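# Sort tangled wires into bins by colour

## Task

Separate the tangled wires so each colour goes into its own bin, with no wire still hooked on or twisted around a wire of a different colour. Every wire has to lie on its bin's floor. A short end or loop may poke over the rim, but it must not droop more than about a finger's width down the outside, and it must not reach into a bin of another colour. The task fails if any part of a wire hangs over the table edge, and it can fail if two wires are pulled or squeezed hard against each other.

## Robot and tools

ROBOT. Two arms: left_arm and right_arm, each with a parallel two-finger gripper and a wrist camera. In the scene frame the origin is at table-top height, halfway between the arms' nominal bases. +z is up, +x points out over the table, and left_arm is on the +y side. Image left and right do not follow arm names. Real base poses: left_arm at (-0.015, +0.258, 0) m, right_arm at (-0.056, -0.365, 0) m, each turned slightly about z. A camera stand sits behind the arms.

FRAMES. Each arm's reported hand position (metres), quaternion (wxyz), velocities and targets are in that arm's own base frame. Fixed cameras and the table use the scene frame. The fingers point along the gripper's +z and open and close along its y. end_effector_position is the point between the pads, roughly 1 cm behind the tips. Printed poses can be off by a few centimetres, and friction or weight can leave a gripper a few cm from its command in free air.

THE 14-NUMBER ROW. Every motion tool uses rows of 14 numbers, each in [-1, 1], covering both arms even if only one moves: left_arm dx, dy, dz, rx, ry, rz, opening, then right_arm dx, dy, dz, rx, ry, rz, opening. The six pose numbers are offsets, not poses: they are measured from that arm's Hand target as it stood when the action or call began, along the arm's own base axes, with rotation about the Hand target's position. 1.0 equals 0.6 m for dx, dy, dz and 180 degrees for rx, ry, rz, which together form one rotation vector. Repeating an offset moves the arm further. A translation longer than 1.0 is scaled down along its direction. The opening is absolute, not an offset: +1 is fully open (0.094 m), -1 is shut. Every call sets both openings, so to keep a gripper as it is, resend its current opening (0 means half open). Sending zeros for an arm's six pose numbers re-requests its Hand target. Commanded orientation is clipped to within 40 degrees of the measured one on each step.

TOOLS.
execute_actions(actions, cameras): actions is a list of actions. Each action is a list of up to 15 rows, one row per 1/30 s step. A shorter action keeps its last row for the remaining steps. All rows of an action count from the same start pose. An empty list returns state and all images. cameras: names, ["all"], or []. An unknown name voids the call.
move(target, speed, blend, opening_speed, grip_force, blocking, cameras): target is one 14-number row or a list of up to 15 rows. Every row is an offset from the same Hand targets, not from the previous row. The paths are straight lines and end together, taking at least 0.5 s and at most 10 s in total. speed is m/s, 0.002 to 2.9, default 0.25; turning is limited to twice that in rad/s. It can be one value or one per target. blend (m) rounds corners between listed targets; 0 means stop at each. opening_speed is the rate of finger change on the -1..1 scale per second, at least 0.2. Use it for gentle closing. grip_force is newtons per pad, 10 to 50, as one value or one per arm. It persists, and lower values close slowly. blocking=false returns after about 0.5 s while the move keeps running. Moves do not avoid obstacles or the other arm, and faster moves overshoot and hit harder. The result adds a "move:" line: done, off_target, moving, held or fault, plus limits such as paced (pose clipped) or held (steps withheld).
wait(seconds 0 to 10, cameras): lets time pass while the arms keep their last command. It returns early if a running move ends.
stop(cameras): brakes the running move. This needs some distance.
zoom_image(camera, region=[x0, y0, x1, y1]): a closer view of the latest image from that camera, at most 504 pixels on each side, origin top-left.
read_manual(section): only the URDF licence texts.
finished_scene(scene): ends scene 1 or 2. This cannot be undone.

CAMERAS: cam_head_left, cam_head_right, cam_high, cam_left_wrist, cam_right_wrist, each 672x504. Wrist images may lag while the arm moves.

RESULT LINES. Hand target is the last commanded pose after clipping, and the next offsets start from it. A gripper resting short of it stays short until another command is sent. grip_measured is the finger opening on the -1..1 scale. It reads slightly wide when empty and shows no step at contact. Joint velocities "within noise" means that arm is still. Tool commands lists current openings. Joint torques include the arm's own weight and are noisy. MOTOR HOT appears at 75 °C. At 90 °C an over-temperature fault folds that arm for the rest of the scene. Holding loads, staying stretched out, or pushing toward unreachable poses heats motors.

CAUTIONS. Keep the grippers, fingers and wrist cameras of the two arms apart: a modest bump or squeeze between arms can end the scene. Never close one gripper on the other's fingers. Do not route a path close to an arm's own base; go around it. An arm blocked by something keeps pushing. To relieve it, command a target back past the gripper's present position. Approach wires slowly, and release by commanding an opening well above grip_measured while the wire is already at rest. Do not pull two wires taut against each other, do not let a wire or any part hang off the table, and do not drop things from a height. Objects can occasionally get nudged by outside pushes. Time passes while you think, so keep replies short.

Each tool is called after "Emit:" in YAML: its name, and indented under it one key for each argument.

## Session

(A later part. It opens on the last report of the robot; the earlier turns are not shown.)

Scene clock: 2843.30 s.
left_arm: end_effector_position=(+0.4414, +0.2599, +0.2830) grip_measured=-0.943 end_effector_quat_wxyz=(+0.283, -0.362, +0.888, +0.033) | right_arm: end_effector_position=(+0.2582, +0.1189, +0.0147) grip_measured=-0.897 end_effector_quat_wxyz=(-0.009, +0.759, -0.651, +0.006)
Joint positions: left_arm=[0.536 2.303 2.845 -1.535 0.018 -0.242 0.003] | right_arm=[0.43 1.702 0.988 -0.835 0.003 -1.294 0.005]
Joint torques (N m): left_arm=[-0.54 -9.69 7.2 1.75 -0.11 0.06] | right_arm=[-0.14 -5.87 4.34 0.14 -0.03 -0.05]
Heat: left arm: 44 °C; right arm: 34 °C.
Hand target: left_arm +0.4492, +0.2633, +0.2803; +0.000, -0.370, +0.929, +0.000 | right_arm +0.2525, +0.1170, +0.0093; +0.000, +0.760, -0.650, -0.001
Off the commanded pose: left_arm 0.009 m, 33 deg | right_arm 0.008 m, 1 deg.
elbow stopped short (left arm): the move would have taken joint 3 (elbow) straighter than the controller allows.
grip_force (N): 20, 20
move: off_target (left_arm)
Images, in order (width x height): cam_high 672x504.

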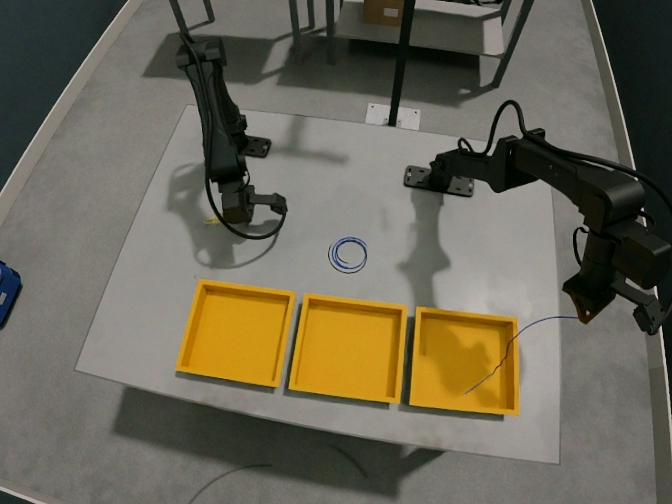

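Emit:
move:
  target:
    - [-0.008,-0.16,-0.12,0,0,0,-1,0,0,0,0,0,0,-0.9]
    - [-0.012,-0.27,-0.3,0,0,0,-1,0,0,0,0,0,0,-0.9]
    - [-0.012,-0.27,-0.428,0,0,0,-1,0,0,0,0,0,0,-0.9]
  speed: [0.2,0.15,0.1]
  blend: [0.02,0.02,0]
  cameras: ["cam_high"]

Emit:
zoom_image:
  camera: "cam_high"
  region: [390, 280, 550, 430]

Scene clock: 2856.30 s.
left_arm: end_effector_position=(+0.4415, +0.1016, +0.0307) grip_measured=-0.943 end_effector_quat_wxyz=(+0.003, -0.367, +0.930, +0.001) | right_arm: end_effector_position=(+0.2582, +0.1189, +0.0147) grip_measured=-0.897 end_effector_quat_wxyz=(-0.009, +0.759, -0.651, +0.006)
Joint positions: left_arm=[0.223 2.328 1.972 -1.209 -0.002 -0.527 0.003] | right_arm=[0.43 1.702 0.988 -0.835 0.003 -1.294 0.005]
Joint torques (N m): left_arm=[-0.06 -11.51 5.52 0.47 -0.01 -0.08] | right_arm=[0.05 -5.93 4.45 0.17 -0.01 -0.02]
Heat: left arm: 44 °C; right arm: 34 °C.
Hand target: left_arm +0.4420, +0.1014, +0.0234; +0.000, -0.370, +0.929, +0.000 | right_arm +0.2525, +0.1170, +0.0093; +0.000, +0.760, -0.650, -0.001
Off the commanded pose: left_arm 0.007 m, 1 deg | right_arm 0.008 m, 1 deg.
elbow stopped short (left arm): the move would have taken joint 3 (elbow) straighter than the controller allows.
grip_force (N): 20, 20
move: done
Images, in order (width x height): cam_high 672x504.

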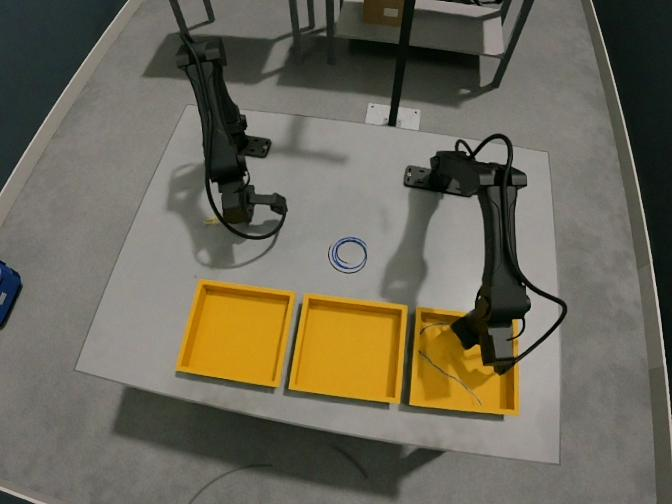

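Scaled by 3.150 from the camera's 672x504 image, which has a finer 960x720 frame.

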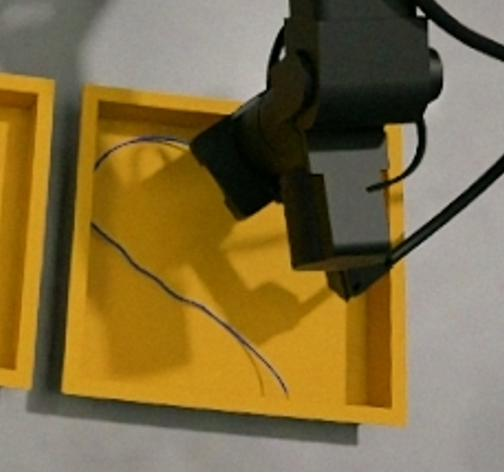

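Emit:
move:
  target:
    - [0,0,0,0,0,0,-0.72,0,0,0,0,0,0,-0.9]
    - [0,0,0.08,0,0,0,-0.72,0,0,0.118,0,0,0,-0.9]
    - [0,0,0.27,0,0,0,-0.72,-0.006,-0.064,0.125,0,0,-0.44,-0.78]
    - [-0.32,-0.4523,0.211,0,0,0,-0.72,-0.0125,-0.128,0.125,0,0,-0.883,-0.78]
  speed: [0.06,0.06,0.2,0.25]
  opening_speed: 0.4
  blend: [0,0.0,0.05,0]
  cameras: ["cam_left_wrist","cam_right_wrist"]

Scene clock: 2885.00 s.
left_arm: end_effector_position=(+0.2661, -0.1515, +0.1448) grip_measured=-0.723 end_effector_quat_wxyz=(-0.006, -0.365, +0.931, +0.008) | right_arm: end_effector_position=(+0.2506, +0.0464, +0.0824) grip_measured=-0.783 end_effector_quat_wxyz=(-0.001, +0.445, +0.896, +0.003)
Joint positions: left_arm=[-0.521 1.722 1.544 -1.413 -0.001 -1.269 0.013] | right_arm=[0.175 1.523 1.086 -1.133 -0.006 1.096 0.01]
Joint torques (N m): left_arm=[-0.09 -10.21 5.26 0.31 -0.09 -0.11] | right_arm=[-0.38 -7.41 4.82 0.06 0.05 0.21]
Heat: left arm: 46 °C; right arm: 34 °C.
Hand target: left_arm +0.2647, -0.1490, +0.1527; +0.006, -0.370, +0.929, -0.001 (not the last commanded pose) | right_arm +0.2453, +0.0433, +0.0842; +0.000, +0.453, +0.892, +0.001 (not the last commanded pose)
Off the commanded pose: left_arm 0.025 m, 1 deg | right_arm 0.009 m, 7 deg.
grip_force (N): 20, 20
move: off_target (left_arm, right_arm; path cut at 10 s); path passed 3 of 4 targets; blend cut to 0 m at target 3
camera_calibration:
cam_left_wrist: T_world_to_cam=[[0.691417, -0.722378, -0.0106107, -0.294699], [-0.49966, -0.48875, 0.715166, -0.0369315], [-0.521806, -0.489177, -0.698874, 0.281615], [0, 0, 0, 1]] pos_world=[0.332255, -0.093175, 0.220098]
cam_right_wrist: T_world_to_cam=[[-0.783428, -0.620809, 0.0289097, 0.219762], [-0.417636, 0.560342, 0.71526, 0.028273], [-0.460239, 0.548281, -0.69826, 0.264631], [0, 0, 0, 1]] pos_world=[0.305769, -0.0245045, 0.158206]
Images, in order (width x height): cam_left_wrist 672x504, cam_right_wrist 672x504.

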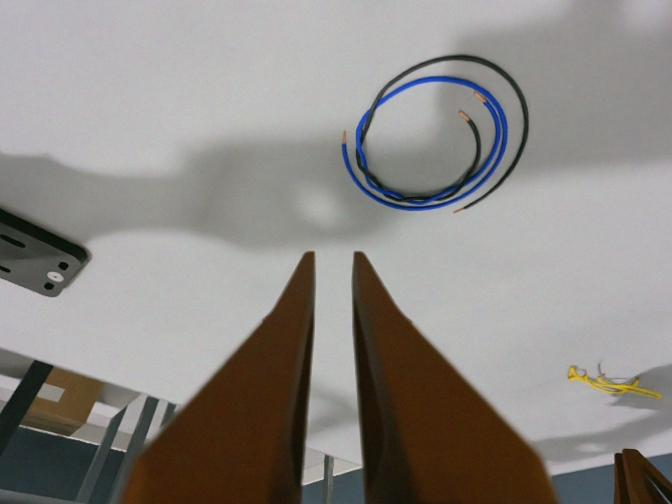

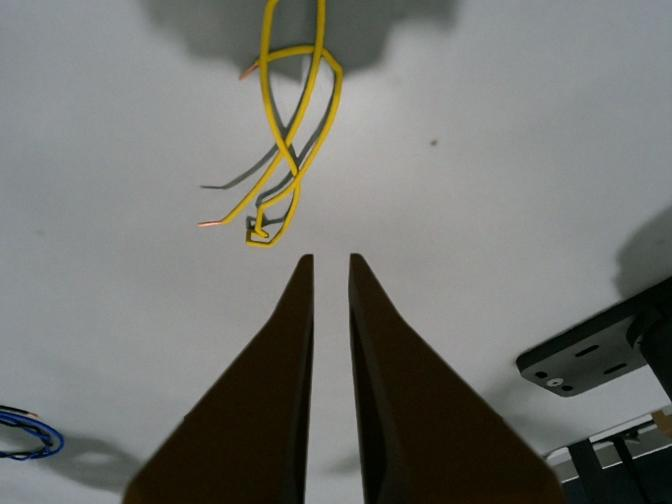

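Emit:
move:
  target:
    - [0.1055,-0.1537,-0.158,0,0,0.061,-0.78,0.0245,0.0087,0,0,0,0,-0.3]
    - [0.1055,-0.1537,-0.158,0,0,0.061,-0.78,0.0245,0.0087,-0.127,0,0,0,-0.3]
    - [0.1055,-0.1537,-0.158,0,0,0.061,-0.78,0.0245,0.0087,-0.127,0,0,0,-1]
  speed: [0.15,0.08,0.08]
  opening_speed: 0.5
  cameras: ["cam_left_wrist","cam_right_wrist"]

Scene clock: 2933.13 s.
left_arm: end_effector_position=(+0.3244, -0.2396, +0.0602) grip_measured=-0.777 end_effector_quat_wxyz=(+0.003, -0.454, +0.891, -0.004) | right_arm: end_effector_position=(+0.2639, +0.0487, +0.0146) grip_measured=-0.923 end_effector_quat_wxyz=(+0.004, +0.450, +0.893, +0.007)
Joint positions: left_arm=[-0.639 2.092 1.705 -1.174 -0.001 -1.582 0.01] | right_arm=[0.175 1.651 0.93 -0.835 -0.006 1.108 0.004]
Joint torques (N m): left_arm=[-0.34 -9.14 7.98 0.28 -0.12 -0.1] | right_arm=[0.24 -5.33 4.14 0.27 0.08 0.12]
Heat: left arm: 46 °C; right arm: 35 °C.
Hand target: left_arm +0.3280, -0.2413, +0.0578; +0.007, -0.457, +0.889, +0.000 | right_arm +0.2601, +0.0484, +0.0080; +0.000, +0.453, +0.892, +0.000
Off the commanded pose: left_arm 0.005 m, 1 deg | right_arm 0.008 m, 1 deg.
grip_force (N): 20, 20
move: done
camera_calibration:
cam_left_wrist: T_world_to_cam=[[0.818177, -0.574642, 0.0193296, -0.407016], [-0.415222, -0.567272, 0.711191, -0.0364257], [-0.397715, -0.589906, -0.702733, 0.145704], [0, 0, 0, 1]] pos_world=[0.375835, -0.1686, 0.136164]
cam_right_wrist: T_world_to_cam=[[-0.790813, -0.611834, 0.0165584, 0.235337], [-0.42096, 0.563344, 0.71094, 0.0818257], [-0.444305, 0.55525, -0.703058, 0.217689], [0, 0, 0, 1]] pos_world=[0.317274, -0.0229804, 0.0909779]
Images, in order (width x height): cam_left_wrist 672x504, cam_right_wrist 672x504.

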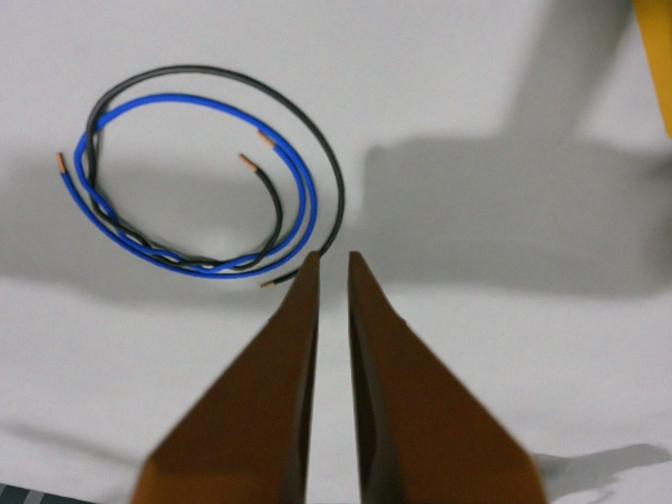

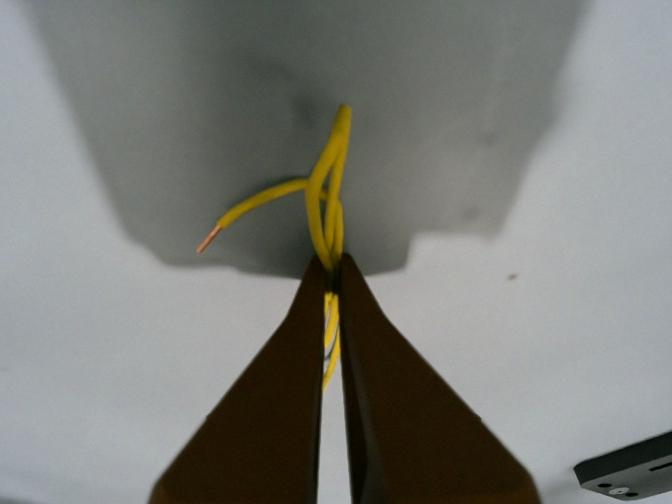

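Emit:
move:
  target:
    - [0.0047,-0.0035,0.02,0,0,0,-0.82,0,0,0.253,0,0,0,-1]
    - [0.0047,-0.0035,-0.05,0,0,0,-0.82,0.383,0.164,0.253,0,0,0,-1]
    - [0.0047,-0.0035,-0.0947,0,0,0,-0.82,0.383,0.164,0.015,0,0,0,-1]
    - [0.0047,-0.0035,-0.0947,0,0,0,-1,0.383,0.164,0.015,0,0,0,-0.5]
    - [0.0047,-0.0035,-0.0947,0,0,0,-1,0.383,0.164,0.2,0,0,0,-0.5]
  speed: [0.2,0.25,0.12,0.1,0.1]
  opening_speed: 0.5
  blend: [0.03,0.02,0,0,0]
  cameras: ["cam_left_wrist"]

Scene clock: 2954.27 s.
left_arm: end_effector_position=(+0.3343, -0.2470, +0.0179) grip_measured=-0.978 end_effector_quat_wxyz=(+0.009, -0.454, +0.891, -0.018) | right_arm: end_effector_position=(+0.4963, +0.1487, +0.1165) grip_measured=-0.503 end_effector_quat_wxyz=(+0.064, +0.447, +0.890, +0.065)
Joint positions: left_arm=[-0.639 2.146 1.617 -1.001 -0.001 -1.583 0.001] | right_arm=[0.286 2.565 2.735 -1.558 -0.008 1.219 0.023]
Joint torques (N m): left_arm=[-0.29 -8.58 4.7 0.55 -0.11 -0.09] | right_arm=[0.29 -16.03 4.62 0.29 0.09 0.1]
Heat: left arm: 44 °C; right arm: 35 °C.
Hand target: left_arm +0.3308, -0.2434, +0.0010; +0.007, -0.457, +0.889, +0.000 | right_arm +0.4898, +0.1468, +0.1282; +0.000, +0.453, +0.892, +0.001
Off the commanded pose: left_arm 0.018 m, 2 deg | right_arm 0.013 m, 10 deg.
joint sent to its limit (right arm) — joint 4 (wrist pitch), lower limit. The joint targets are off in orientation, not in position.
grip_force (N): 20, 20
move: off_target (left_arm, right_arm); target 4's new opening was sent with left_arm's hand 0.018 m and 2 deg from that target
camera_calibration:
cam_left_wrist: T_world_to_cam=[[0.817729, -0.573383, 0.0505022, -0.418631], [-0.432611, -0.554343, 0.711022, 0.00261518], [-0.379692, -0.603271, -0.701354, 0.106185], [0, 0, 0, 1]] pos_world=[0.383776, -0.174527, 0.0937559]
Images, in order (width x height): cam_left_wrist 672x504.

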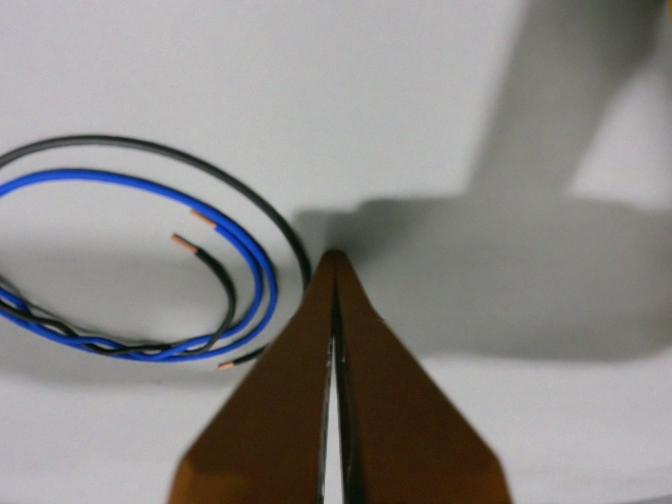

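Emit:
move:
  target:
    - [-0.007,0.004,0.083,0,0,0,-0.8,-0.1,0,0.1,0,0,0.2,-0.5]
    - [-0.0147,0.009,0.083,0,0,0,-0.8,-0.3,-0.05,0.1,0,0,0.5,-0.7]
    - [-0.0147,0.009,0.0,0,0,0,-0.8,-0.4167,-0.078,0.053,0,0,0.8,-0.7]
  speed: [0.2,0.25,0.12]
  blend: [0.01,0.0,0]
  cameras: ["cam_left_wrist"]

Scene clock: 2975.10 s.
left_arm: end_effector_position=(+0.3260, -0.2408, +0.0167) grip_measured=-0.802 end_effector_quat_wxyz=(+0.006, -0.455, +0.890, -0.012) | right_arm: end_effector_position=(+0.2413, +0.0983, +0.1579) grip_measured=-0.697 end_effector_quat_wxyz=(+0.012, +0.701, -0.713, -0.003)
Joint positions: left_arm=[-0.639 2.122 1.575 -0.996 -0.001 -1.585 0.009] | right_arm=[0.386 1.555 1.418 -1.458 0.004 -1.169 0.014]
Joint torques (N m): left_arm=[-0.53 -9.31 3.29 0.74 -0.11 -0.08] | right_arm=[0.49 -7.88 4.81 0.25 -0.03 -0.09]
Heat: left arm: 43 °C; right arm: 38 °C.
Hand target: left_arm +0.3220, -0.2381, +0.0011; +0.007, -0.457, +0.889, +0.000 | right_arm +0.2398, +0.0999, +0.1599; +0.000, +0.708, -0.706, -0.001
Off the commanded pose: left_arm 0.016 m, 1 deg | right_arm 0.003 m, 2 deg.
grip_force (N): 20, 20
move: off_target (left_arm)
camera_calibration:
cam_left_wrist: T_world_to_cam=[[0.819542, -0.571883, 0.0360634, -0.408221], [-0.423065, -0.561428, 0.711206, -0.00148526], [-0.38648, -0.598121, -0.702058, 0.1093], [0, 0, 0, 1]] pos_world=[0.376169, -0.168914, 0.0925133]
Images, in order (width x height): cam_left_wrist 672x504.

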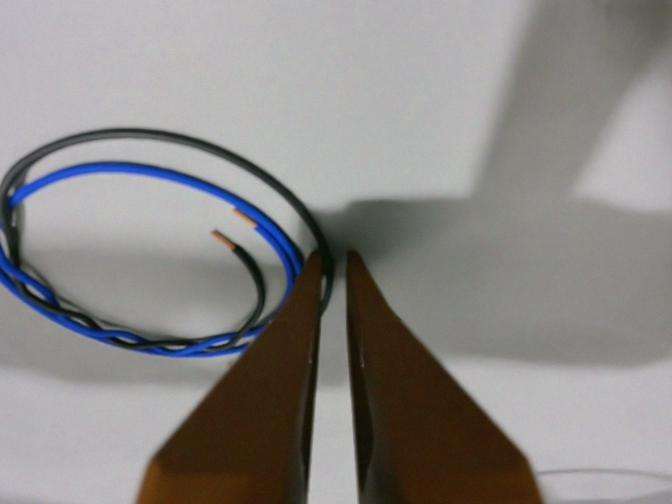

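Emit:
move:
  target: [0,0,0,0,0,0,-1,0,0,0,0,0,0,-0.7]
  opening_speed: 0.3
  cameras: []

Scene clock: 2979.20 s.
left_arm: end_effector_position=(+0.3255, -0.2404, +0.0166) grip_measured=-0.942 end_effector_quat_wxyz=(+0.006, -0.455, +0.890, -0.011) | right_arm: end_effector_position=(+0.2413, +0.0984, +0.1579) grip_measured=-0.697 end_effector_quat_wxyz=(+0.012, +0.702, -0.713, -0.003)
Joint positions: left_arm=[-0.639 2.122 1.575 -0.999 -0.001 -1.585 0.003] | right_arm=[0.386 1.555 1.418 -1.457 0.004 -1.169 0.014]
Joint torques (N m): left_arm=[-0.51 -9.31 3.25 0.76 -0.12 -0.1] | right_arm=[0.54 -7.83 4.83 0.17 -0.04 -0.11]
Heat: left arm: 43 °C; right arm: 38 °C.
Hand target: left_arm +0.3220, -0.2380, +0.0011; +0.007, -0.457, +0.889, +0.000 | right_arm +0.2399, +0.0999, +0.1599; +0.000, +0.708, -0.706, +0.000
Off the commanded pose: left_arm 0.016 m, 1 deg | right_arm 0.003 m, 2 deg.
grip_force (N): 20, 20
move: off_target (left_arm)
No camera images: "cameras" was empty.

Emit:
move:
  target:
    - [0,0,0.215,0,0,0,-1,-0.033,-0.1332,-0.0165,0,0,-0.889,-0.7]
    - [-0.1617,-0.3617,0.215,0,0,-0.272,-1,-0.033,-0.1332,-0.0165,0,0,-0.889,-0.7]
    - [-0.1617,-0.3617,0.09,0,0,-0.272,-1,-0.033,-0.1332,-0.0165,0,0,-0.889,-0.7]
    - [-0.195,-0.27,0.073,0,0,-0.272,-1,-0.033,-0.1332,-0.0165,0,0,-0.889,-0.7]
  speed: [0.5,0.3,0.1,0.1]
  blend: [0.02,0.0,0.01,0]
  cameras: ["cam_right_wrist"]

Scene clock: 3022.33 s.
left_arm: end_effector_position=(+0.1997, -0.3992, +0.0250) grip_measured=-0.944 end_effector_quat_wxyz=(-0.009, -0.046, +0.999, +0.016) | right_arm: end_effector_position=(+0.2212, +0.0227, +0.1497) grip_measured=-0.697 end_effector_quat_wxyz=(-0.010, +0.567, +0.824, +0.000)
Joint positions: left_arm=[-1.108 2.35 1.987 -1.244 0.002 -1.2 0.003] | right_arm=[0.087 1.399 1.245 -1.431 -0.013 1.292 0.014]
Joint torques (N m): left_arm=[0.39 -16.69 5.22 0.27 -0.11 0.03] | right_arm=[-0.12 -6.22 4.89 0.15 0.1 0.14]
Heat: left arm: 44 °C; right arm: 36 °C.
Hand target: left_arm +0.2050, -0.4000, +0.0449; +0.006, -0.048, +0.999, -0.003 | right_arm +0.2201, +0.0200, +0.1501; +0.000, +0.573, +0.820, +0.000
Off the commanded pose: left_arm 0.021 m, 3 deg | right_arm 0.003 m, 1 deg.
grip_force (N): 20, 20
move: off_target (left_arm)
camera_calibration:
cam_right_wrist: T_world_to_cam=[[-0.925151, -0.377138, 0.043157, 0.203822], [-0.231383, 0.650394, 0.723498, -0.0633832], [-0.300928, 0.659359, -0.688976, 0.271973], [0, 0, 0, 1]] pos_world=[0.255744, -0.0612346, 0.224444]
Images, in order (width x height): cam_right_wrist 672x504.

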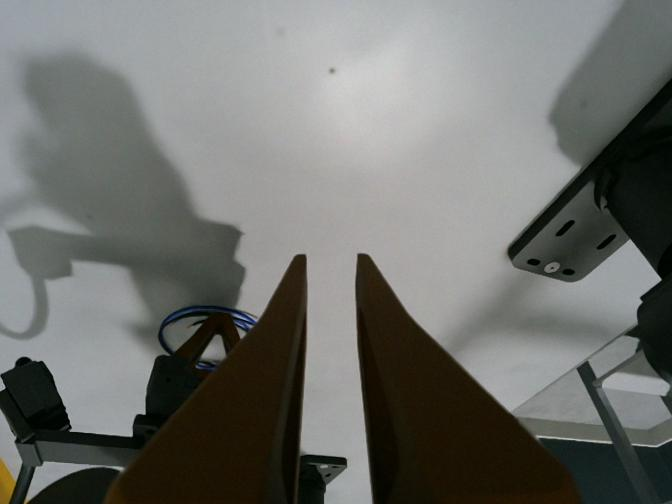

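Emit:
wait:
  seconds: 0
  cameras: ["cam_left_wrist"]

Scene clock: 3041.03 s.
left_arm: end_effector_position=(+0.1998, -0.3993, +0.0250) grip_measured=-0.944 end_effector_quat_wxyz=(-0.008, -0.046, +0.999, +0.016) | right_arm: end_effector_position=(+0.2212, +0.0227, +0.1497) grip_measured=-0.697 end_effector_quat_wxyz=(-0.010, +0.567, +0.824, +0.000)
Joint positions: left_arm=[-1.108 2.35 1.987 -1.244 0.002 -1.2 0.003] | right_arm=[0.087 1.399 1.245 -1.431 -0.013 1.292 0.014]
Joint torques (N m): left_arm=[0.39 -16.66 5.26 0.27 -0.11 0] | right_arm=[-0.2 -6.19 4.89 0.21 0.13 0.15]
Motor temperatures (°C): left_arm=[30 51 33 33 28 28 30] | right_arm=[30 36 33 31 31 29 28]
Heat: left arm: 51 °C; right arm: 36 °C.
Hand target: left_arm +0.2050, -0.4000, +0.0449; +0.006, -0.048, +0.999, -0.003 | right_arm +0.2201, +0.0200, +0.1501; +0.000, +0.573, +0.820, +0.000
Tool commands: left_gripper/opening=-1.0 right_gripper/opening=-0.7
Off the commanded pose: left_arm 0.021 m, 3 deg | right_arm 0.003 m, 1 deg.
grip_force (N): 20, 20
camera_calibration:
cam_left_wrist: T_world_to_cam=[[0.10711, -0.993954, -0.0241346, -0.420514], [-0.686024, -0.0914535, 0.721808, 0.0900492], [-0.719651, -0.060756, -0.691672, 0.25249], [0, 0, 0, 1]] pos_world=[0.288522, -0.394396, 0.099493]
Images, in order (width x height): cam_left_wrist 672x504.

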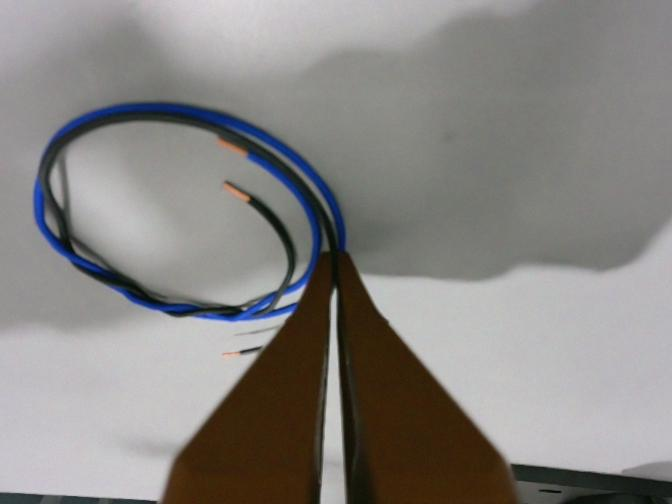

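Emit:
move:
  target:
    - [0,0,-0.02,0,0,0,-0.72,0,0,0,0,0,0,-0.7]
    - [-0.002,0.004,0.08,0,0,0,-0.72,0,0,0,0,0,0,-0.7]
    - [0.003,0.0275,0.03,0,0,0,-0.8,0,0,0,0,0,0,-0.7]
  speed: [0.08,0.08,0.08]
  opening_speed: 0.5
  cameras: ["cam_left_wrist"]

Scene clock: 3178.40 s.
left_arm: end_effector_position=(+0.2028, -0.3832, +0.0456) grip_measured=-0.797 end_effector_quat_wxyz=(-0.008, -0.047, +0.999, +0.014) | right_arm: end_effector_position=(+0.2212, +0.0227, +0.1497) grip_measured=-0.697 end_effector_quat_wxyz=(-0.010, +0.567, +0.824, +0.000)
Joint positions: left_arm=[-1.085 2.275 1.94 -1.269 0.002 -1.179 0.01] | right_arm=[0.087 1.399 1.245 -1.431 -0.013 1.292 0.014]
Joint torques (N m): left_arm=[0.21 -15.72 5.34 0.28 -0.12 0.02] | right_arm=[-0.12 -6.06 4.89 0.18 0.1 0.14]
Motor temperatures (°C): left_arm=[30 61 33 32 28 28 30] | right_arm=[30 35 33 31 31 29 28]
Heat: left arm: 61 °C; right arm: 35 °C.
Hand target: left_arm +0.2068, -0.3835, +0.0628; +0.006, -0.048, +0.999, -0.003 | right_arm +0.2201, +0.0200, +0.1501; +0.000, +0.573, +0.820, +0.000
Off the commanded pose: left_arm 0.018 m, 3 deg | right_arm 0.003 m, 1 deg.
grip_force (N): 20, 20
move: off_target (left_arm); target 3's new opening was sent with left_arm's hand 0.018 m and 3 deg from that target
camera_calibration:
cam_left_wrist: T_world_to_cam=[[0.109085, -0.993825, -0.0203152, -0.404837], [-0.686673, -0.090117, 0.72136, 0.0795024], [-0.718736, -0.06474, -0.692263, 0.268215], [0, 0, 0, 1]] pos_world=[0.29153, -0.377808, 0.120101]
Images, in order (width x height): cam_left_wrist 672x504.

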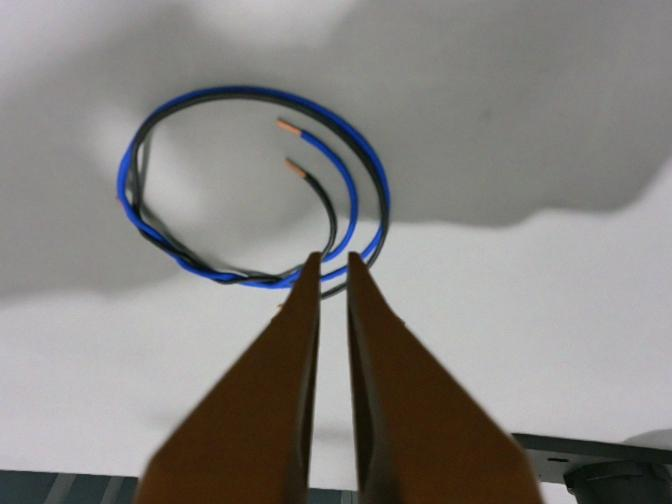

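Emit:
move:
  target:
    - [0.001,-0.012,0.01,0,0,0,-0.84,0,0,0,0,0,0,-0.7]
    - [0.001,-0.012,-0.103,0,0,0,-0.84,0,0,0,0,0,0,-0.7]
    - [0.001,-0.012,-0.103,0,0,0,-1,0,0,0,0,0,0,-0.7]
  speed: [0.06,0.05,0.05]
  opening_speed: 0.4
  cameras: ["cam_left_wrist"]

Scene clock: 3193.83 s.
left_arm: end_effector_position=(+0.2076, -0.3922, +0.0178) grip_measured=-0.941 end_effector_quat_wxyz=(+0.004, -0.047, +0.999, -0.012) | right_arm: end_effector_position=(+0.2212, +0.0227, +0.1497) grip_measured=-0.697 end_effector_quat_wxyz=(-0.010, +0.567, +0.824, +0.000)
Joint positions: left_arm=[-1.085 2.275 1.829 -1.101 0.002 -1.179 0.003] | right_arm=[0.087 1.399 1.245 -1.431 -0.013 1.292 0.014]
Joint torques (N m): left_arm=[-0.31 -10.3 3.88 0.8 -0.12 -0.04] | right_arm=[0.01 -6.32 4.86 0.23 0.12 0.12]
Motor temperatures (°C): left_arm=[30 56 33 32 28 28 30] | right_arm=[30 35 33 31 31 29 28]
Heat: left arm: 56 °C; right arm: 35 °C.
Hand target: left_arm +0.2074, -0.3907, +0.0009; +0.006, -0.048, +0.999, -0.003 | right_arm +0.2201, +0.0200, +0.1501; +0.000, +0.573, +0.820, +0.000
Off the commanded pose: left_arm 0.017 m, 1 deg | right_arm 0.003 m, 1 deg.
grip_force (N): 20, 20
move: off_target (left_arm); target 3's new opening was sent with left_arm's hand 0.017 m and 1 deg from that target
camera_calibration:
cam_left_wrist: T_world_to_cam=[[0.108887, -0.993509, 0.0329215, -0.41565], [-0.705701, -0.053934, 0.706454, 0.120335], [-0.700093, -0.100156, -0.706993, 0.234386], [0, 0, 0, 1]] pos_world=[0.294271, -0.382987, 0.094382]
Images, in order (width x height): cam_left_wrist 672x504.

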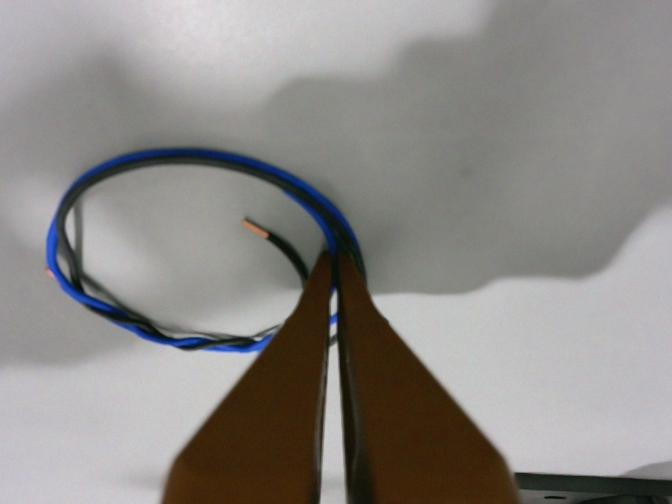

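Emit:
move:
  target:
    - [0,0,0.2485,0,0,0,-1,0.05,0.0,0.03,0.12,-0.043,0.265,-0.7]
    - [0,0,0.2485,0,0,-0.5,-1,0.1165,0.083,0.0165,0.237,-0.0865,0.53,-0.7]
  speed: [0.4,0.4]
  blend: [0.01,0]
  cameras: ["cam_right_wrist"]

Scene clock: 3223.67 s.
left_arm: end_effector_position=(+0.2065, -0.3902, +0.1365) grip_measured=-0.944 end_effector_quat_wxyz=(+0.014, +0.671, +0.741, -0.006) | right_arm: end_effector_position=(+0.2843, +0.0660, +0.1533) grip_measured=-0.697 end_effector_quat_wxyz=(-0.019, -0.211, +0.931, +0.298)
Joint positions: left_arm=[-1.085 2.275 2.304 -1.569 0.002 0.387 0.003] | right_arm=[-0.106 1.804 1.54 -1.566 -0.554 -0.627 0.014]
Joint torques (N m): left_arm=[0.29 -13.78 7.06 0.31 0.05 0.1] | right_arm=[0.54 -6.84 8.29 -0.38 -0.41 -0.19]
Motor temperatures (°C): left_arm=[30 50 33 32 28 28 30] | right_arm=[30 35 33 31 31 29 28]
Heat: left arm: 50 °C; right arm: 35 °C.
Hand target: left_arm +0.2075, -0.3907, +0.1501; +0.002, +0.672, +0.740, -0.006 | right_arm +0.2900, +0.0698, +0.1599; -0.088, -0.244, +0.907, +0.331
Off the commanded pose: left_arm 0.014 m, 1 deg | right_arm 0.010 m, 10 deg.
joint sent to its limit (left arm) — joint 4 (wrist pitch), lower limit. The joint targets are off in orientation, not in position.
joint sent to its limit (right arm) — joint 4 (wrist pitch), lower limit. The joint targets are off in orientation, not in position.
grip_force (N): 20, 20
move: off_target (left_arm, right_arm)
camera_calibration:
cam_right_wrist: T_world_to_cam=[[0.405996, -0.74267, -0.532549, 0.0122203], [-0.527994, -0.666259, 0.526612, 0.121921], [-0.745915, 0.0673805, -0.662624, 0.426386], [0, 0, 0, 1]] pos_world=[0.37746, 0.0615763, 0.224836]
Images, in order (width x height): cam_right_wrist 672x504.

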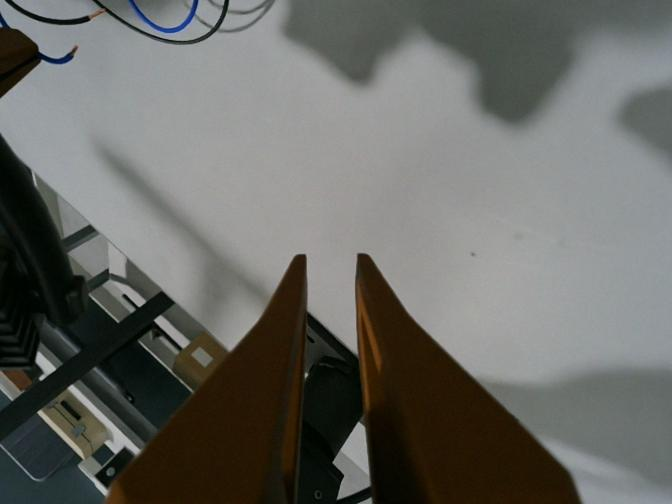

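Emit:
move:
  target: [0,0,0,0,0,0,-1,0.03,0.09,-0.005,-0.03,0.101,-0.163,-0.6]
  speed: 0.25
  cameras: ["cam_right_wrist"]

Scene clock: 3246.00 s.
left_arm: end_effector_position=(+0.2065, -0.3902, +0.1365) grip_measured=-0.944 end_effector_quat_wxyz=(+0.014, +0.672, +0.741, -0.006) | right_arm: end_effector_position=(+0.3025, +0.1201, +0.1513) grip_measured=-0.603 end_effector_quat_wxyz=(-0.144, +0.057, +0.932, +0.327)
Joint positions: left_arm=[-1.085 2.275 2.304 -1.569 0.002 0.387 0.003] | right_arm=[0.018 1.929 1.638 -1.567 -0.682 0.038 0.019]
Joint torques (N m): left_arm=[0.31 -13.79 7.08 0.31 0.04 0.06] | right_arm=[0.43 -7.82 8.28 -0.42 -0.43 -0.01]
Heat: left arm: 49 °C; right arm: 35 °C.
Hand target: left_arm +0.2075, -0.3907, +0.1501; +0.002, +0.672, +0.740, -0.006 | right_arm +0.3079, +0.1239, +0.1569; -0.154, +0.052, +0.928, +0.334
Off the commanded pose: left_arm 0.014 m, 1 deg | right_arm 0.009 m, 2 deg.
joint sent to its limit (left arm) — joint 4 (wrist pitch), lower limit. The joint targets are off in orientation, not in position.
joint sent to its limit (right arm) — joint 4 (wrist pitch), lower limit. The joint targets still meet the commanded pose.
grip_force (N): 20, 20
move: off_target (left_arm)
camera_calibration:
cam_right_wrist: T_world_to_cam=[[-0.17402, -0.799557, -0.574827, 0.232674], [-0.501821, -0.430249, 0.750375, 0.0984503], [-0.847286, 0.419041, -0.326362, 0.372657], [0, 0, 0, 1]] pos_world=[0.405642, 0.0722361, 0.181494]
Images, in order (width x height): cam_right_wrist 672x504.

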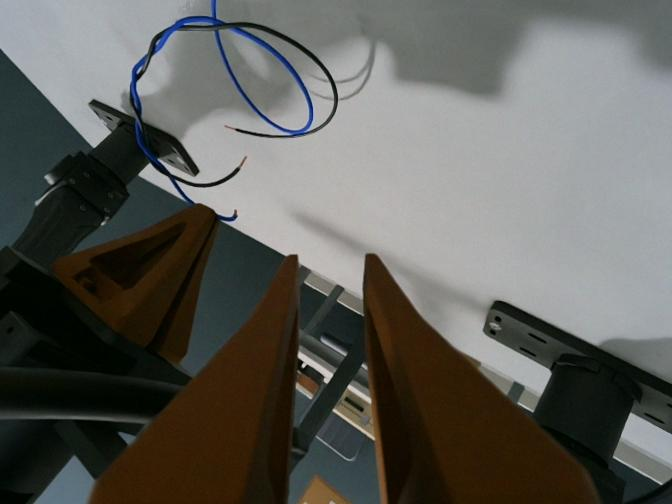

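Emit:
move:
  target: [0,0,0,0,0,0,-1,-0.0595,0.1048,-0.1375,0,0,0,-0.7]
  speed: 0.15
  cameras: ["cam_right_wrist"]

Scene clock: 3262.27 s.
left_arm: end_effector_position=(+0.1969, -0.3809, +0.1324) grip_measured=-0.944 end_effector_quat_wxyz=(-0.014, +0.677, +0.736, -0.002) | right_arm: end_effector_position=(+0.2824, +0.1810, +0.0760) grip_measured=-0.697 end_effector_quat_wxyz=(-0.144, +0.062, +0.929, +0.335)
Joint positions: left_arm=[-1.09 2.274 2.286 -1.607 0.014 0.398 0.003] | right_arm=[0.197 1.894 1.285 -1.092 -0.737 0.281 0.014]
Joint torques (N m): left_arm=[0.72 -13.75 8.42 0.61 -0.05 -0.04] | right_arm=[1.84 -9.06 3.81 -0.04 -0.33 -0.08]
Heat: left arm: 49 °C; right arm: 35 °C.
Hand target: left_arm +0.2074, -0.3907, +0.1501; +0.002, +0.672, +0.740, -0.006 | right_arm +0.2723, +0.1867, +0.0744; -0.154, +0.052, +0.928, +0.334
Off the commanded pose: left_arm 0.023 m, 2 deg | right_arm 0.012 m, 2 deg.
joint read past its limit (left arm) — joint 4 (wrist pitch), lower limit.
joint sent to its limit (left arm) — joint 4 (wrist pitch), lower limit. The joint targets are off in orientation, not in position.
grip_force (N): 20, 20
move: off_target (left_arm, right_arm)
camera_calibration:
cam_right_wrist: T_world_to_cam=[[-0.185205, -0.788677, -0.586249, 0.236599], [-0.50525, -0.435258, 0.745166, 0.173453], [-0.842865, 0.434211, -0.317867, 0.300843], [0, 0, 0, 1]] pos_world=[0.385027, 0.131467, 0.105082]
Images, in order (width x height): cam_right_wrist 672x504.

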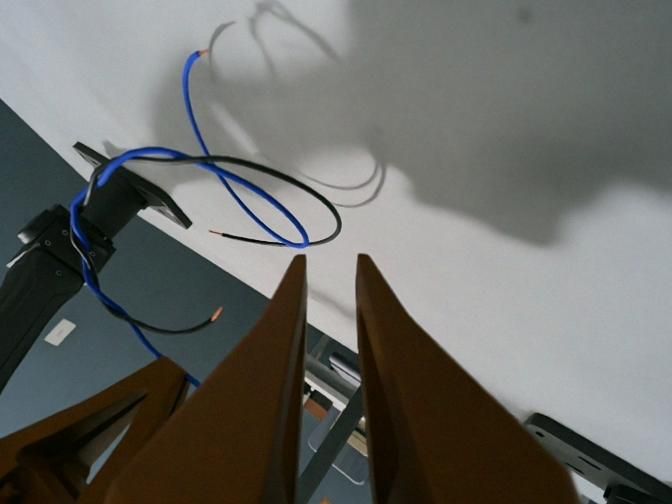

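Emit:
move:
  target:
    - [0,0,0,0,0,0,-1,0.0712,-0.0362,0.0593,0,0,0.1,-0.7]
    - [0,0,0,0,0,0,-1,0.0362,0.0172,0.0093,0,0,0.211,-0.7]
  speed: [0.15,0.15]
  blend: [0.01,0]
  cameras: ["cam_right_wrist"]

Scene clock: 3311.20 s.
left_arm: end_effector_position=(+0.2006, -0.3802, +0.1337) grip_measured=-0.944 end_effector_quat_wxyz=(-0.011, +0.672, +0.740, -0.003) | right_arm: end_effector_position=(+0.2929, +0.1917, +0.0801) grip_measured=-0.697 end_effector_quat_wxyz=(-0.198, -0.227, +0.915, +0.268)
Joint positions: left_arm=[-1.082 2.274 2.291 -1.606 0.013 0.393 0.003] | right_arm=[0.302 2.216 1.797 -1.567 -0.554 -0.303 0.014]
Joint torques (N m): left_arm=[0.06 -13.72 7.98 0.63 -0.04 0.01] | right_arm=[1.02 -9.26 7.34 -0.64 -0.23 -0.17]
Heat: left arm: 51 °C; right arm: 37 °C.
Hand target: left_arm +0.2074, -0.3907, +0.1501; +0.002, +0.673, +0.740, -0.006 | right_arm +0.2939, +0.1971, +0.0799; -0.254, -0.253, +0.895, +0.266
Off the commanded pose: left_arm 0.021 m, 2 deg | right_arm 0.005 m, 7 deg.
joint read past its limit (left arm) — joint 4 (wrist pitch), lower limit.
joint sent to its limit (left arm) — joint 4 (wrist pitch), lower limit. The joint targets are off in orientation, not in position.
joint sent to its limit (right arm) — joint 4 (wrist pitch), lower limit. The joint targets are off in orientation, not in position.
grip_force (N): 20, 20
move: off_target (left_arm, right_arm)
camera_calibration:
cam_right_wrist: T_world_to_cam=[[0.342109, -0.755625, -0.558562, 0.0863808], [-0.233467, -0.644142, 0.728405, 0.142061], [-0.910195, -0.118789, -0.396781, 0.438416], [0, 0, 0, 1]] pos_world=[0.402659, 0.208858, 0.118726]
Images, in order (width x height): cam_right_wrist 672x504.

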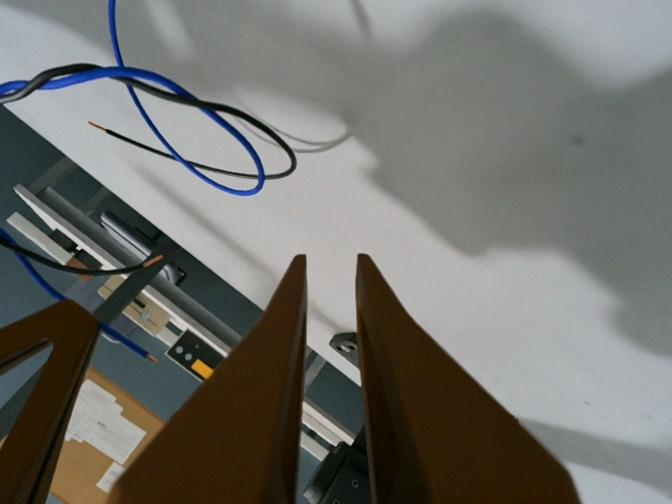

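Emit:
move:
  target: [0,0,0,0,0,0,-1,-0.0543,0.06,-0.0712,0,0,0,-0.76]
  speed: 0.12
  cameras: ["cam_right_wrist"]

Scene clock: 3321.37 s.
left_arm: end_effector_position=(+0.2019, -0.3843, +0.1337) grip_measured=-0.944 end_effector_quat_wxyz=(-0.003, +0.673, +0.739, -0.007) | right_arm: end_effector_position=(+0.2729, +0.2143, +0.0565) grip_measured=-0.757 end_effector_quat_wxyz=(-0.235, -0.252, +0.903, +0.257)
Joint positions: left_arm=[-1.083 2.274 2.291 -1.59 0.015 0.394 0.003] | right_arm=[0.385 2.274 1.776 -1.541 -0.556 -0.295 0.011]
Joint torques (N m): left_arm=[0.16 -13.75 8.01 0.47 -0.06 0] | right_arm=[-0.17 -11.51 5.14 -0.6 -0.29 0.01]
Heat: left arm: 51 °C; right arm: 36 °C.
Hand target: left_arm +0.2075, -0.3906, +0.1501; +0.002, +0.672, +0.740, -0.006 | right_arm +0.2740, +0.2147, +0.0597; -0.231, -0.251, +0.903, +0.260 (not the last commanded pose)
Off the commanded pose: left_arm 0.018 m, 1 deg | right_arm 0.029 m, 3 deg.
joint read past its limit (left arm) — joint 4 (wrist pitch), lower limit.
joint sent to its limit (left arm) — joint 4 (wrist pitch), lower limit. The joint targets are off in orientation, not in position.
grip_force (N): 20, 20
move: held (right_arm; a check stopped the path), off_target (left_arm); limits=held
pose unreachable (right arm): on one or more control steps of this call, first in action 0 (counted from 0), this arm could not follow its commanded pose, so it was not sent that pose on those steps. It may still have moved: this result reports where it is.
cause: moving toward the commanded pose would bring a part of the arm too close to another arm (this arm's forearm (the part past joint 3) and the left arm's wrist (the part past joint 4), where that arm would come to rest).
camera_calibration:
cam_right_wrist: T_world_to_cam=[[0.367933, -0.740362, -0.562573, 0.0870705], [-0.144562, -0.643202, 0.751926, 0.143495], [-0.918546, -0.195332, -0.343684, 0.429198], [0, 0, 0, 1]] pos_world=[0.382946, 0.240596, 0.0885947]
Images, in order (width x height): cam_right_wrist 672x504.

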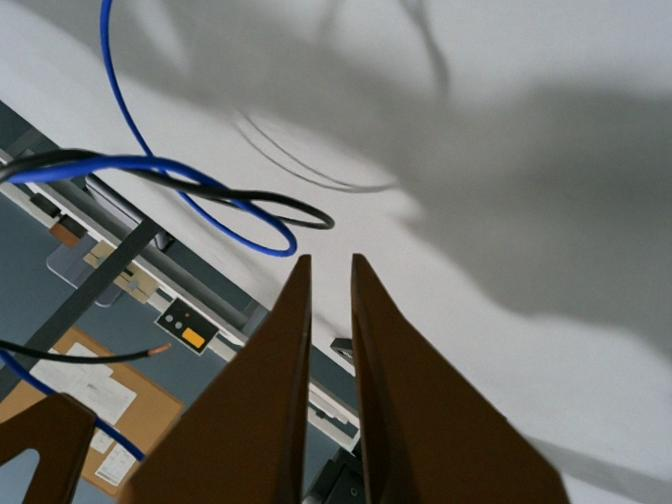

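Emit:
move:
  target: [0.025,-0.018,0.045,0,0,0,-1,0,0,0,0,0,0,-0.76]
  speed: 0.1
  cameras: ["cam_right_wrist"]

Scene clock: 3331.70 s.
left_arm: end_effector_position=(+0.2163, -0.3973, +0.1600) grip_measured=-0.944 end_effector_quat_wxyz=(+0.047, +0.671, +0.740, -0.024) | right_arm: end_effector_position=(+0.2729, +0.2143, +0.0565) grip_measured=-0.757 end_effector_quat_wxyz=(-0.235, -0.252, +0.903, +0.257)
Joint positions: left_arm=[-1.069 2.274 2.396 -1.589 0.015 0.405 0.003] | right_arm=[0.385 2.274 1.776 -1.541 -0.556 -0.295 0.011]
Joint torques (N m): left_arm=[0.44 -13.64 7.94 0.71 -0.04 0.06] | right_arm=[-0.17 -11.48 5.27 -0.66 -0.26 -0.01]
Heat: left arm: 51 °C; right arm: 37 °C.
Hand target: left_arm +0.2225, -0.4015, +0.1771; +0.002, +0.672, +0.740, -0.006 | right_arm +0.2740, +0.2147, +0.0597; -0.231, -0.251, +0.903, +0.260
Off the commanded pose: left_arm 0.019 m, 5 deg | right_arm 0.003 m, 1 deg.
joint read past its limit (left arm) — joint 4 (wrist pitch), lower limit.
joint sent to its limit (left arm) — joint 4 (wrist pitch), lower limit. The joint targets are off in orientation, not in position.
grip_force (N): 20, 20
move: off_target (left_arm)
camera_calibration:
cam_right_wrist: T_world_to_cam=[[0.367933, -0.740362, -0.562573, 0.0870705], [-0.144562, -0.643202, 0.751926, 0.143495], [-0.918546, -0.195332, -0.343684, 0.429198], [0, 0, 0, 1]] pos_world=[0.382946, 0.240596, 0.0885947]
Images, in order (width x height): cam_right_wrist 672x504.

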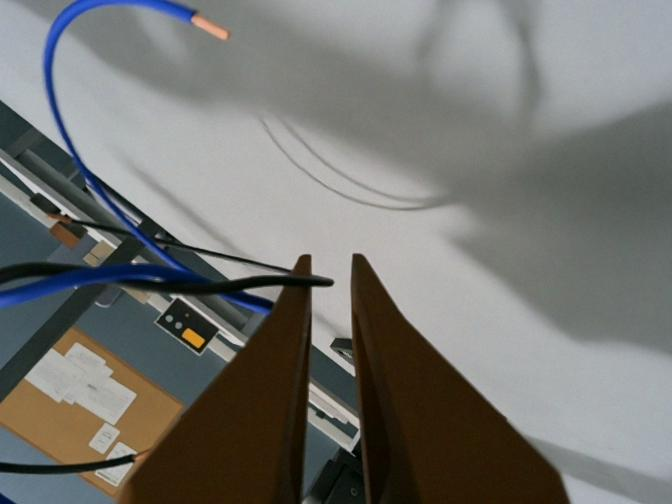

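Emit:
move:
  target: [0,0,0,0,0,0,-1,0,0,0,0,0,0,-1]
  opening_speed: 0.4
  cameras: []

Scene clock: 3340.73 s.
left_arm: end_effector_position=(+0.2163, -0.3973, +0.1600) grip_measured=-0.944 end_effector_quat_wxyz=(+0.047, +0.671, +0.739, -0.024) | right_arm: end_effector_position=(+0.2729, +0.2143, +0.0565) grip_measured=-0.962 end_effector_quat_wxyz=(-0.235, -0.252, +0.903, +0.257)
Joint positions: left_arm=[-1.069 2.274 2.396 -1.589 0.015 0.405 0.003] | right_arm=[0.385 2.274 1.776 -1.541 -0.556 -0.295 0.002]
Joint torques (N m): left_arm=[0.42 -13.68 7.87 0.72 -0.04 0.06] | right_arm=[-0.23 -11.38 5.39 -0.63 -0.28 -0.02]
Heat: left arm: 51 °C; right arm: 38 °C.
Hand target: left_arm +0.2225, -0.4015, +0.1771; +0.002, +0.672, +0.740, -0.006 | right_arm +0.2740, +0.2147, +0.0597; -0.231, -0.251, +0.903, +0.260
Off the commanded pose: left_arm 0.019 m, 5 deg | right_arm 0.003 m, 1 deg.
joint read past its limit (left arm) — joint 4 (wrist pitch), lower limit.
joint sent to its limit (left arm) — joint 4 (wrist pitch), lower limit. The joint targets are off in orientation, not in position.
grip_force (N): 20, 20
move: off_target (left_arm)
No camera images: "cameras" was empty.

Emit:
move:
  target: [0,0.133,-0.05,0,0,0,-1,0,-0.25,0.12,0,0,0,-1]
  speed: 0.1
  cameras: []

Scene clock: 3347.63 s.
left_arm: end_effector_position=(+0.2340, -0.3657, +0.1385) grip_measured=-0.944 end_effector_quat_wxyz=(+0.056, +0.678, +0.732, -0.034) | right_arm: end_effector_position=(+0.2750, +0.0828, +0.1313) grip_measured=-0.963 end_effector_quat_wxyz=(-0.096, -0.219, +0.935, +0.263)
Joint positions: left_arm=[-0.988 2.104 2.027 -1.369 0.039 0.505 0.003] | right_arm=[0.002 1.879 1.557 -1.584 -0.467 -0.538 0.002]
Joint torques (N m): left_arm=[1.7 -14.27 4.7 -1.01 -0.24 0.03] | right_arm=[-2.14 -10.39 4.67 -0.36 0.41 -0.12]
Heat: left arm: 52 °C; right arm: 39 °C.
Hand target: left_arm +0.2225, -0.3216, +0.1472; +0.002, +0.672, +0.740, -0.006 | right_arm +0.2740, +0.0648, +0.1316; -0.231, -0.251, +0.903, +0.260
Off the commanded pose: left_arm 0.046 m, 7 deg | right_arm 0.018 m, 16 deg.
joint read past its limit (right arm) — joint 4 (wrist pitch), lower limit.
joint sent to its limit (right arm) — joint 4 (wrist pitch), lower limit. The joint targets are off in orientation, not in position.
grip_force (N): 20, 20
move: off_target (left_arm, right_arm)
No camera images: "cameras" was empty.

Emit:
move:
  target: [0,-0.06,0,0,0,0,-1,0,0.01,0,0,0,0,-1]
  speed: 0.15
  cameras: ["cam_right_wrist"]

Scene clock: 3354.10 s.
left_arm: end_effector_position=(+0.2277, -0.3737, +0.1551) grip_measured=-0.944 end_effector_quat_wxyz=(+0.046, +0.675, +0.736, -0.030) | right_arm: end_effector_position=(+0.2742, +0.0779, +0.1291) grip_measured=-0.963 end_effector_quat_wxyz=(-0.100, -0.222, +0.937, +0.249)
Joint positions: left_arm=[-1.012 2.167 2.197 -1.495 0.034 0.47 0.003] | right_arm=[0.002 1.879 1.557 -1.584 -0.436 -0.538 0.002]
Joint torques (N m): left_arm=[-0.1 -9.37 7.57 -0.37 -0.22 -0.07] | right_arm=[-0.47 -10.11 4.97 -0.34 0.1 -0.04]
Heat: left arm: 53 °C; right arm: 38 °C.
Hand target: left_arm +0.2225, -0.3577, +0.1472; +0.002, +0.672, +0.740, -0.006 | right_arm +0.2740, +0.0708, +0.1317; -0.231, -0.251, +0.903, +0.260
Off the commanded pose: left_arm 0.019 m, 6 deg | right_arm 0.008 m, 16 deg.
joint read past its limit (right arm) — joint 4 (wrist pitch), lower limit.
joint sent to its limit (left arm) — joint 4 (wrist pitch), lower limit. The joint targets still meet the commanded pose.
joint sent to its limit (right arm) — joint 4 (wrist pitch), lower limit. The joint targets are off in orientation, not in position.
grip_force (N): 20, 20
move: off_target (left_arm, right_arm)
camera_calibration:
cam_right_wrist: T_world_to_cam=[[0.394586, -0.780875, -0.48429, 0.0122307], [-0.409543, -0.621268, 0.668057, 0.0830161], [-0.822543, -0.0652685, -0.564945, 0.420838], [0, 0, 0, 1]] pos_world=[0.37533, 0.0885934, 0.188214]
Images, in order (width x height): cam_right_wrist 672x504.

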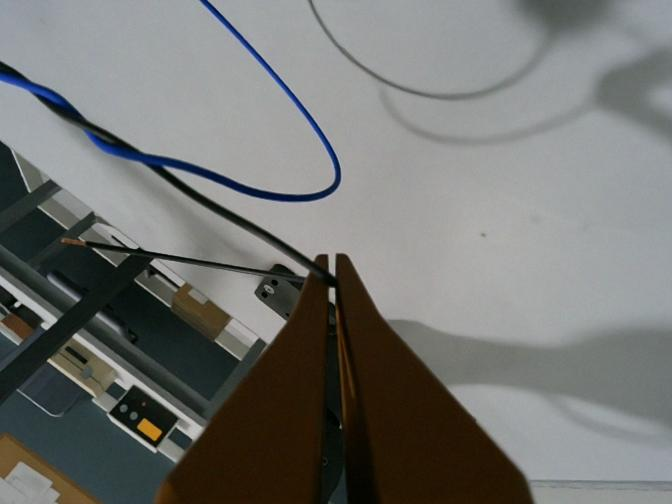

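Emit:
move:
  target: [0,0.07,0,0,0,0,-1,0,-0.04,0,0,0,0,-1]
  speed: 0.05
  cameras: []

Scene clock: 3363.57 s.
left_arm: end_effector_position=(+0.2366, -0.3743, +0.1426) grip_measured=-0.944 end_effector_quat_wxyz=(+0.077, +0.681, +0.727, -0.047) | right_arm: end_effector_position=(+0.2747, +0.0701, +0.1317) grip_measured=-0.963 end_effector_quat_wxyz=(-0.089, -0.221, +0.935, +0.262)
Joint positions: left_arm=[-0.987 2.091 2.017 -1.324 0.056 0.513 0.003] | right_arm=[-0.038 1.872 1.551 -1.591 -0.456 -0.582 0.002]
Joint torques (N m): left_arm=[2.14 -14.38 4.23 -1.39 -0.4 0] | right_arm=[-2.91 -10.67 4.38 -0.31 0.47 -0.07]
Heat: left arm: 52 °C; right arm: 37 °C.
Hand target: left_arm +0.2224, -0.3157, +0.1472; +0.002, +0.672, +0.740, -0.006 | right_arm +0.2741, +0.0468, +0.1317; -0.231, -0.251, +0.903, +0.260
Off the commanded pose: left_arm 0.060 m, 10 deg | right_arm 0.023 m, 17 deg.
joint read past its limit (right arm) — joint 4 (wrist pitch), lower limit.
joint sent to its limit (right arm) — joint 4 (wrist pitch), lower limit. The joint targets are off in orientation, not in position.
grip_force (N): 20, 20
move: off_target (left_arm, right_arm)
No camera images: "cameras" was empty.

Emit:
move:
  target:
    - [0,-0.124,0,0,0,0,-1,0,0.089,0,0,0,0,-1]
    - [0,-0.032,0.02,0,0,0,-1,0,0.0137,0,0,0,0,-1]
    - [0.03,-0.124,0,0,0,0,-1,-0.03,0.089,0,0,0,0,-1]
    - [0,-0.032,0.02,0,0,0,-1,0,0.0137,0,0,0,0,-1]
    - [-0.03,-0.124,0.03,0,0,0,-1,0.03,0.089,-0.03,0,0,0,-1]
    - [0,-0.032,0.02,0,0,0,-1,0,0.0137,0,0,0,0,-1]
  speed: 0.2
  blend: [0.003,0.003,0.003,0.003,0.003,0]
  cameras: []

Scene clock: 3381.30 s.
left_arm: end_effector_position=(+0.2367, -0.3727, +0.1500) grip_measured=-0.944 end_effector_quat_wxyz=(+0.055, +0.674, +0.736, -0.032) | right_arm: end_effector_position=(+0.2727, +0.0715, +0.1331) grip_measured=-0.963 end_effector_quat_wxyz=(-0.095, -0.219, +0.937, +0.255)
Joint positions: left_arm=[-0.993 2.157 2.157 -1.448 0.035 0.487 0.003] | right_arm=[-0.025 1.866 1.554 -1.597 -0.444 -0.562 0.002]
Joint torques (N m): left_arm=[0.72 -14.52 4.72 -0.89 -0.21 0.04] | right_arm=[-1.99 -9.91 4.46 -0.26 0.33 -0.15]
Heat: left arm: 54 °C; right arm: 38 °C.
Hand target: left_arm +0.2224, -0.3349, +0.1592; +0.002, +0.672, +0.740, -0.006 | right_arm +0.2740, +0.0550, +0.1317; -0.231, -0.251, +0.903, +0.260
Off the commanded pose: left_arm 0.041 m, 7 deg | right_arm 0.017 m, 16 deg.
joint read past its limit (right arm) — joint 4 (wrist pitch), lower limit.
joint sent to its limit (left arm) — joint 4 (wrist pitch), lower limit. The joint targets still meet the commanded pose.
joint sent to its limit (right arm) — joint 4 (wrist pitch), lower limit. The joint targets are off in orientation, not in position.
grip_force (N): 20, 20
move: off_target (left_arm, right_arm)
No camera images: "cameras" was empty.

Emit:
move:
  target:
    - [0,-0.12,0,0,0,0,-1,0,0.1,0,0,0,0,-1]
    - [0,0.01,0,0,0,0,-1,0,-0.01,0,0,0,0,-1]
    - [0.04,-0.12,0,0,0,0,-1,-0.04,0.1,0,0,0,0,-1]
    - [0,0.02,0,0,0,0,-1,0,-0.02,0,0,0,0,-1]
    - [-0.04,-0.12,0,0,0,0,-1,0.04,0.1,0,0,0,0,-1]
    - [0,0.02,0,0,0,0,-1,0,-0.03,0,0,0,0,-1]
    - [0,-0.12,0.05,0,0,0,-1,0,0.1,-0.05,0,0,0,-1]
    - [0,0.02,0,0,0,0,-1,0,-0.04,0,0,0,0,-1]
    - [0,-0.12,-0.05,0,0,0,-1,0,0.1,0.05,0,0,0,-1]
    - [0,0.02,0,0,0,0,-1,0,-0.05,0,0,0,0,-1]
  speed: 0.35
  blend: [0.003,0.003,0.003,0.003,0.003,0.003,0.003,0.003,0.003,0]
  cameras: []

Scene clock: 3393.13 s.
left_arm: end_effector_position=(+0.2249, -0.3209, +0.1525) grip_measured=-0.944 end_effector_quat_wxyz=(-0.009, +0.668, +0.744, +0.000) | right_arm: end_effector_position=(+0.2755, +0.0230, +0.1340) grip_measured=-0.963 end_effector_quat_wxyz=(-0.067, -0.223, +0.952, +0.200)
Joint positions: left_arm=[-0.96 2.086 2.064 -1.566 0.004 0.503 0.003] | right_arm=[-0.13 1.818 1.543 -1.574 -0.325 -0.636 0.002]
Joint torques (N m): left_arm=[-0.46 -12.11 5.52 0.36 0.04 0.07] | right_arm=[0.4 -7.02 5.18 -0.33 -0.2 -0.22]
Heat: left arm: 53 °C; right arm: 38 °C.
Hand target: left_arm +0.2224, -0.3229, +0.1591; +0.002, +0.673, +0.740, -0.006 | right_arm +0.2741, +0.0250, +0.1317; -0.231, -0.251, +0.903, +0.260
Off the commanded pose: left_arm 0.007 m, 2 deg | right_arm 0.003 m, 21 deg.
joint sent to its limit (right arm) — joint 4 (wrist pitch), lower limit. The joint targets are off in orientation, not in position.
grip_force (N): 20, 20
move: off_target (right_arm)
No camera images: "cameras" was empty.


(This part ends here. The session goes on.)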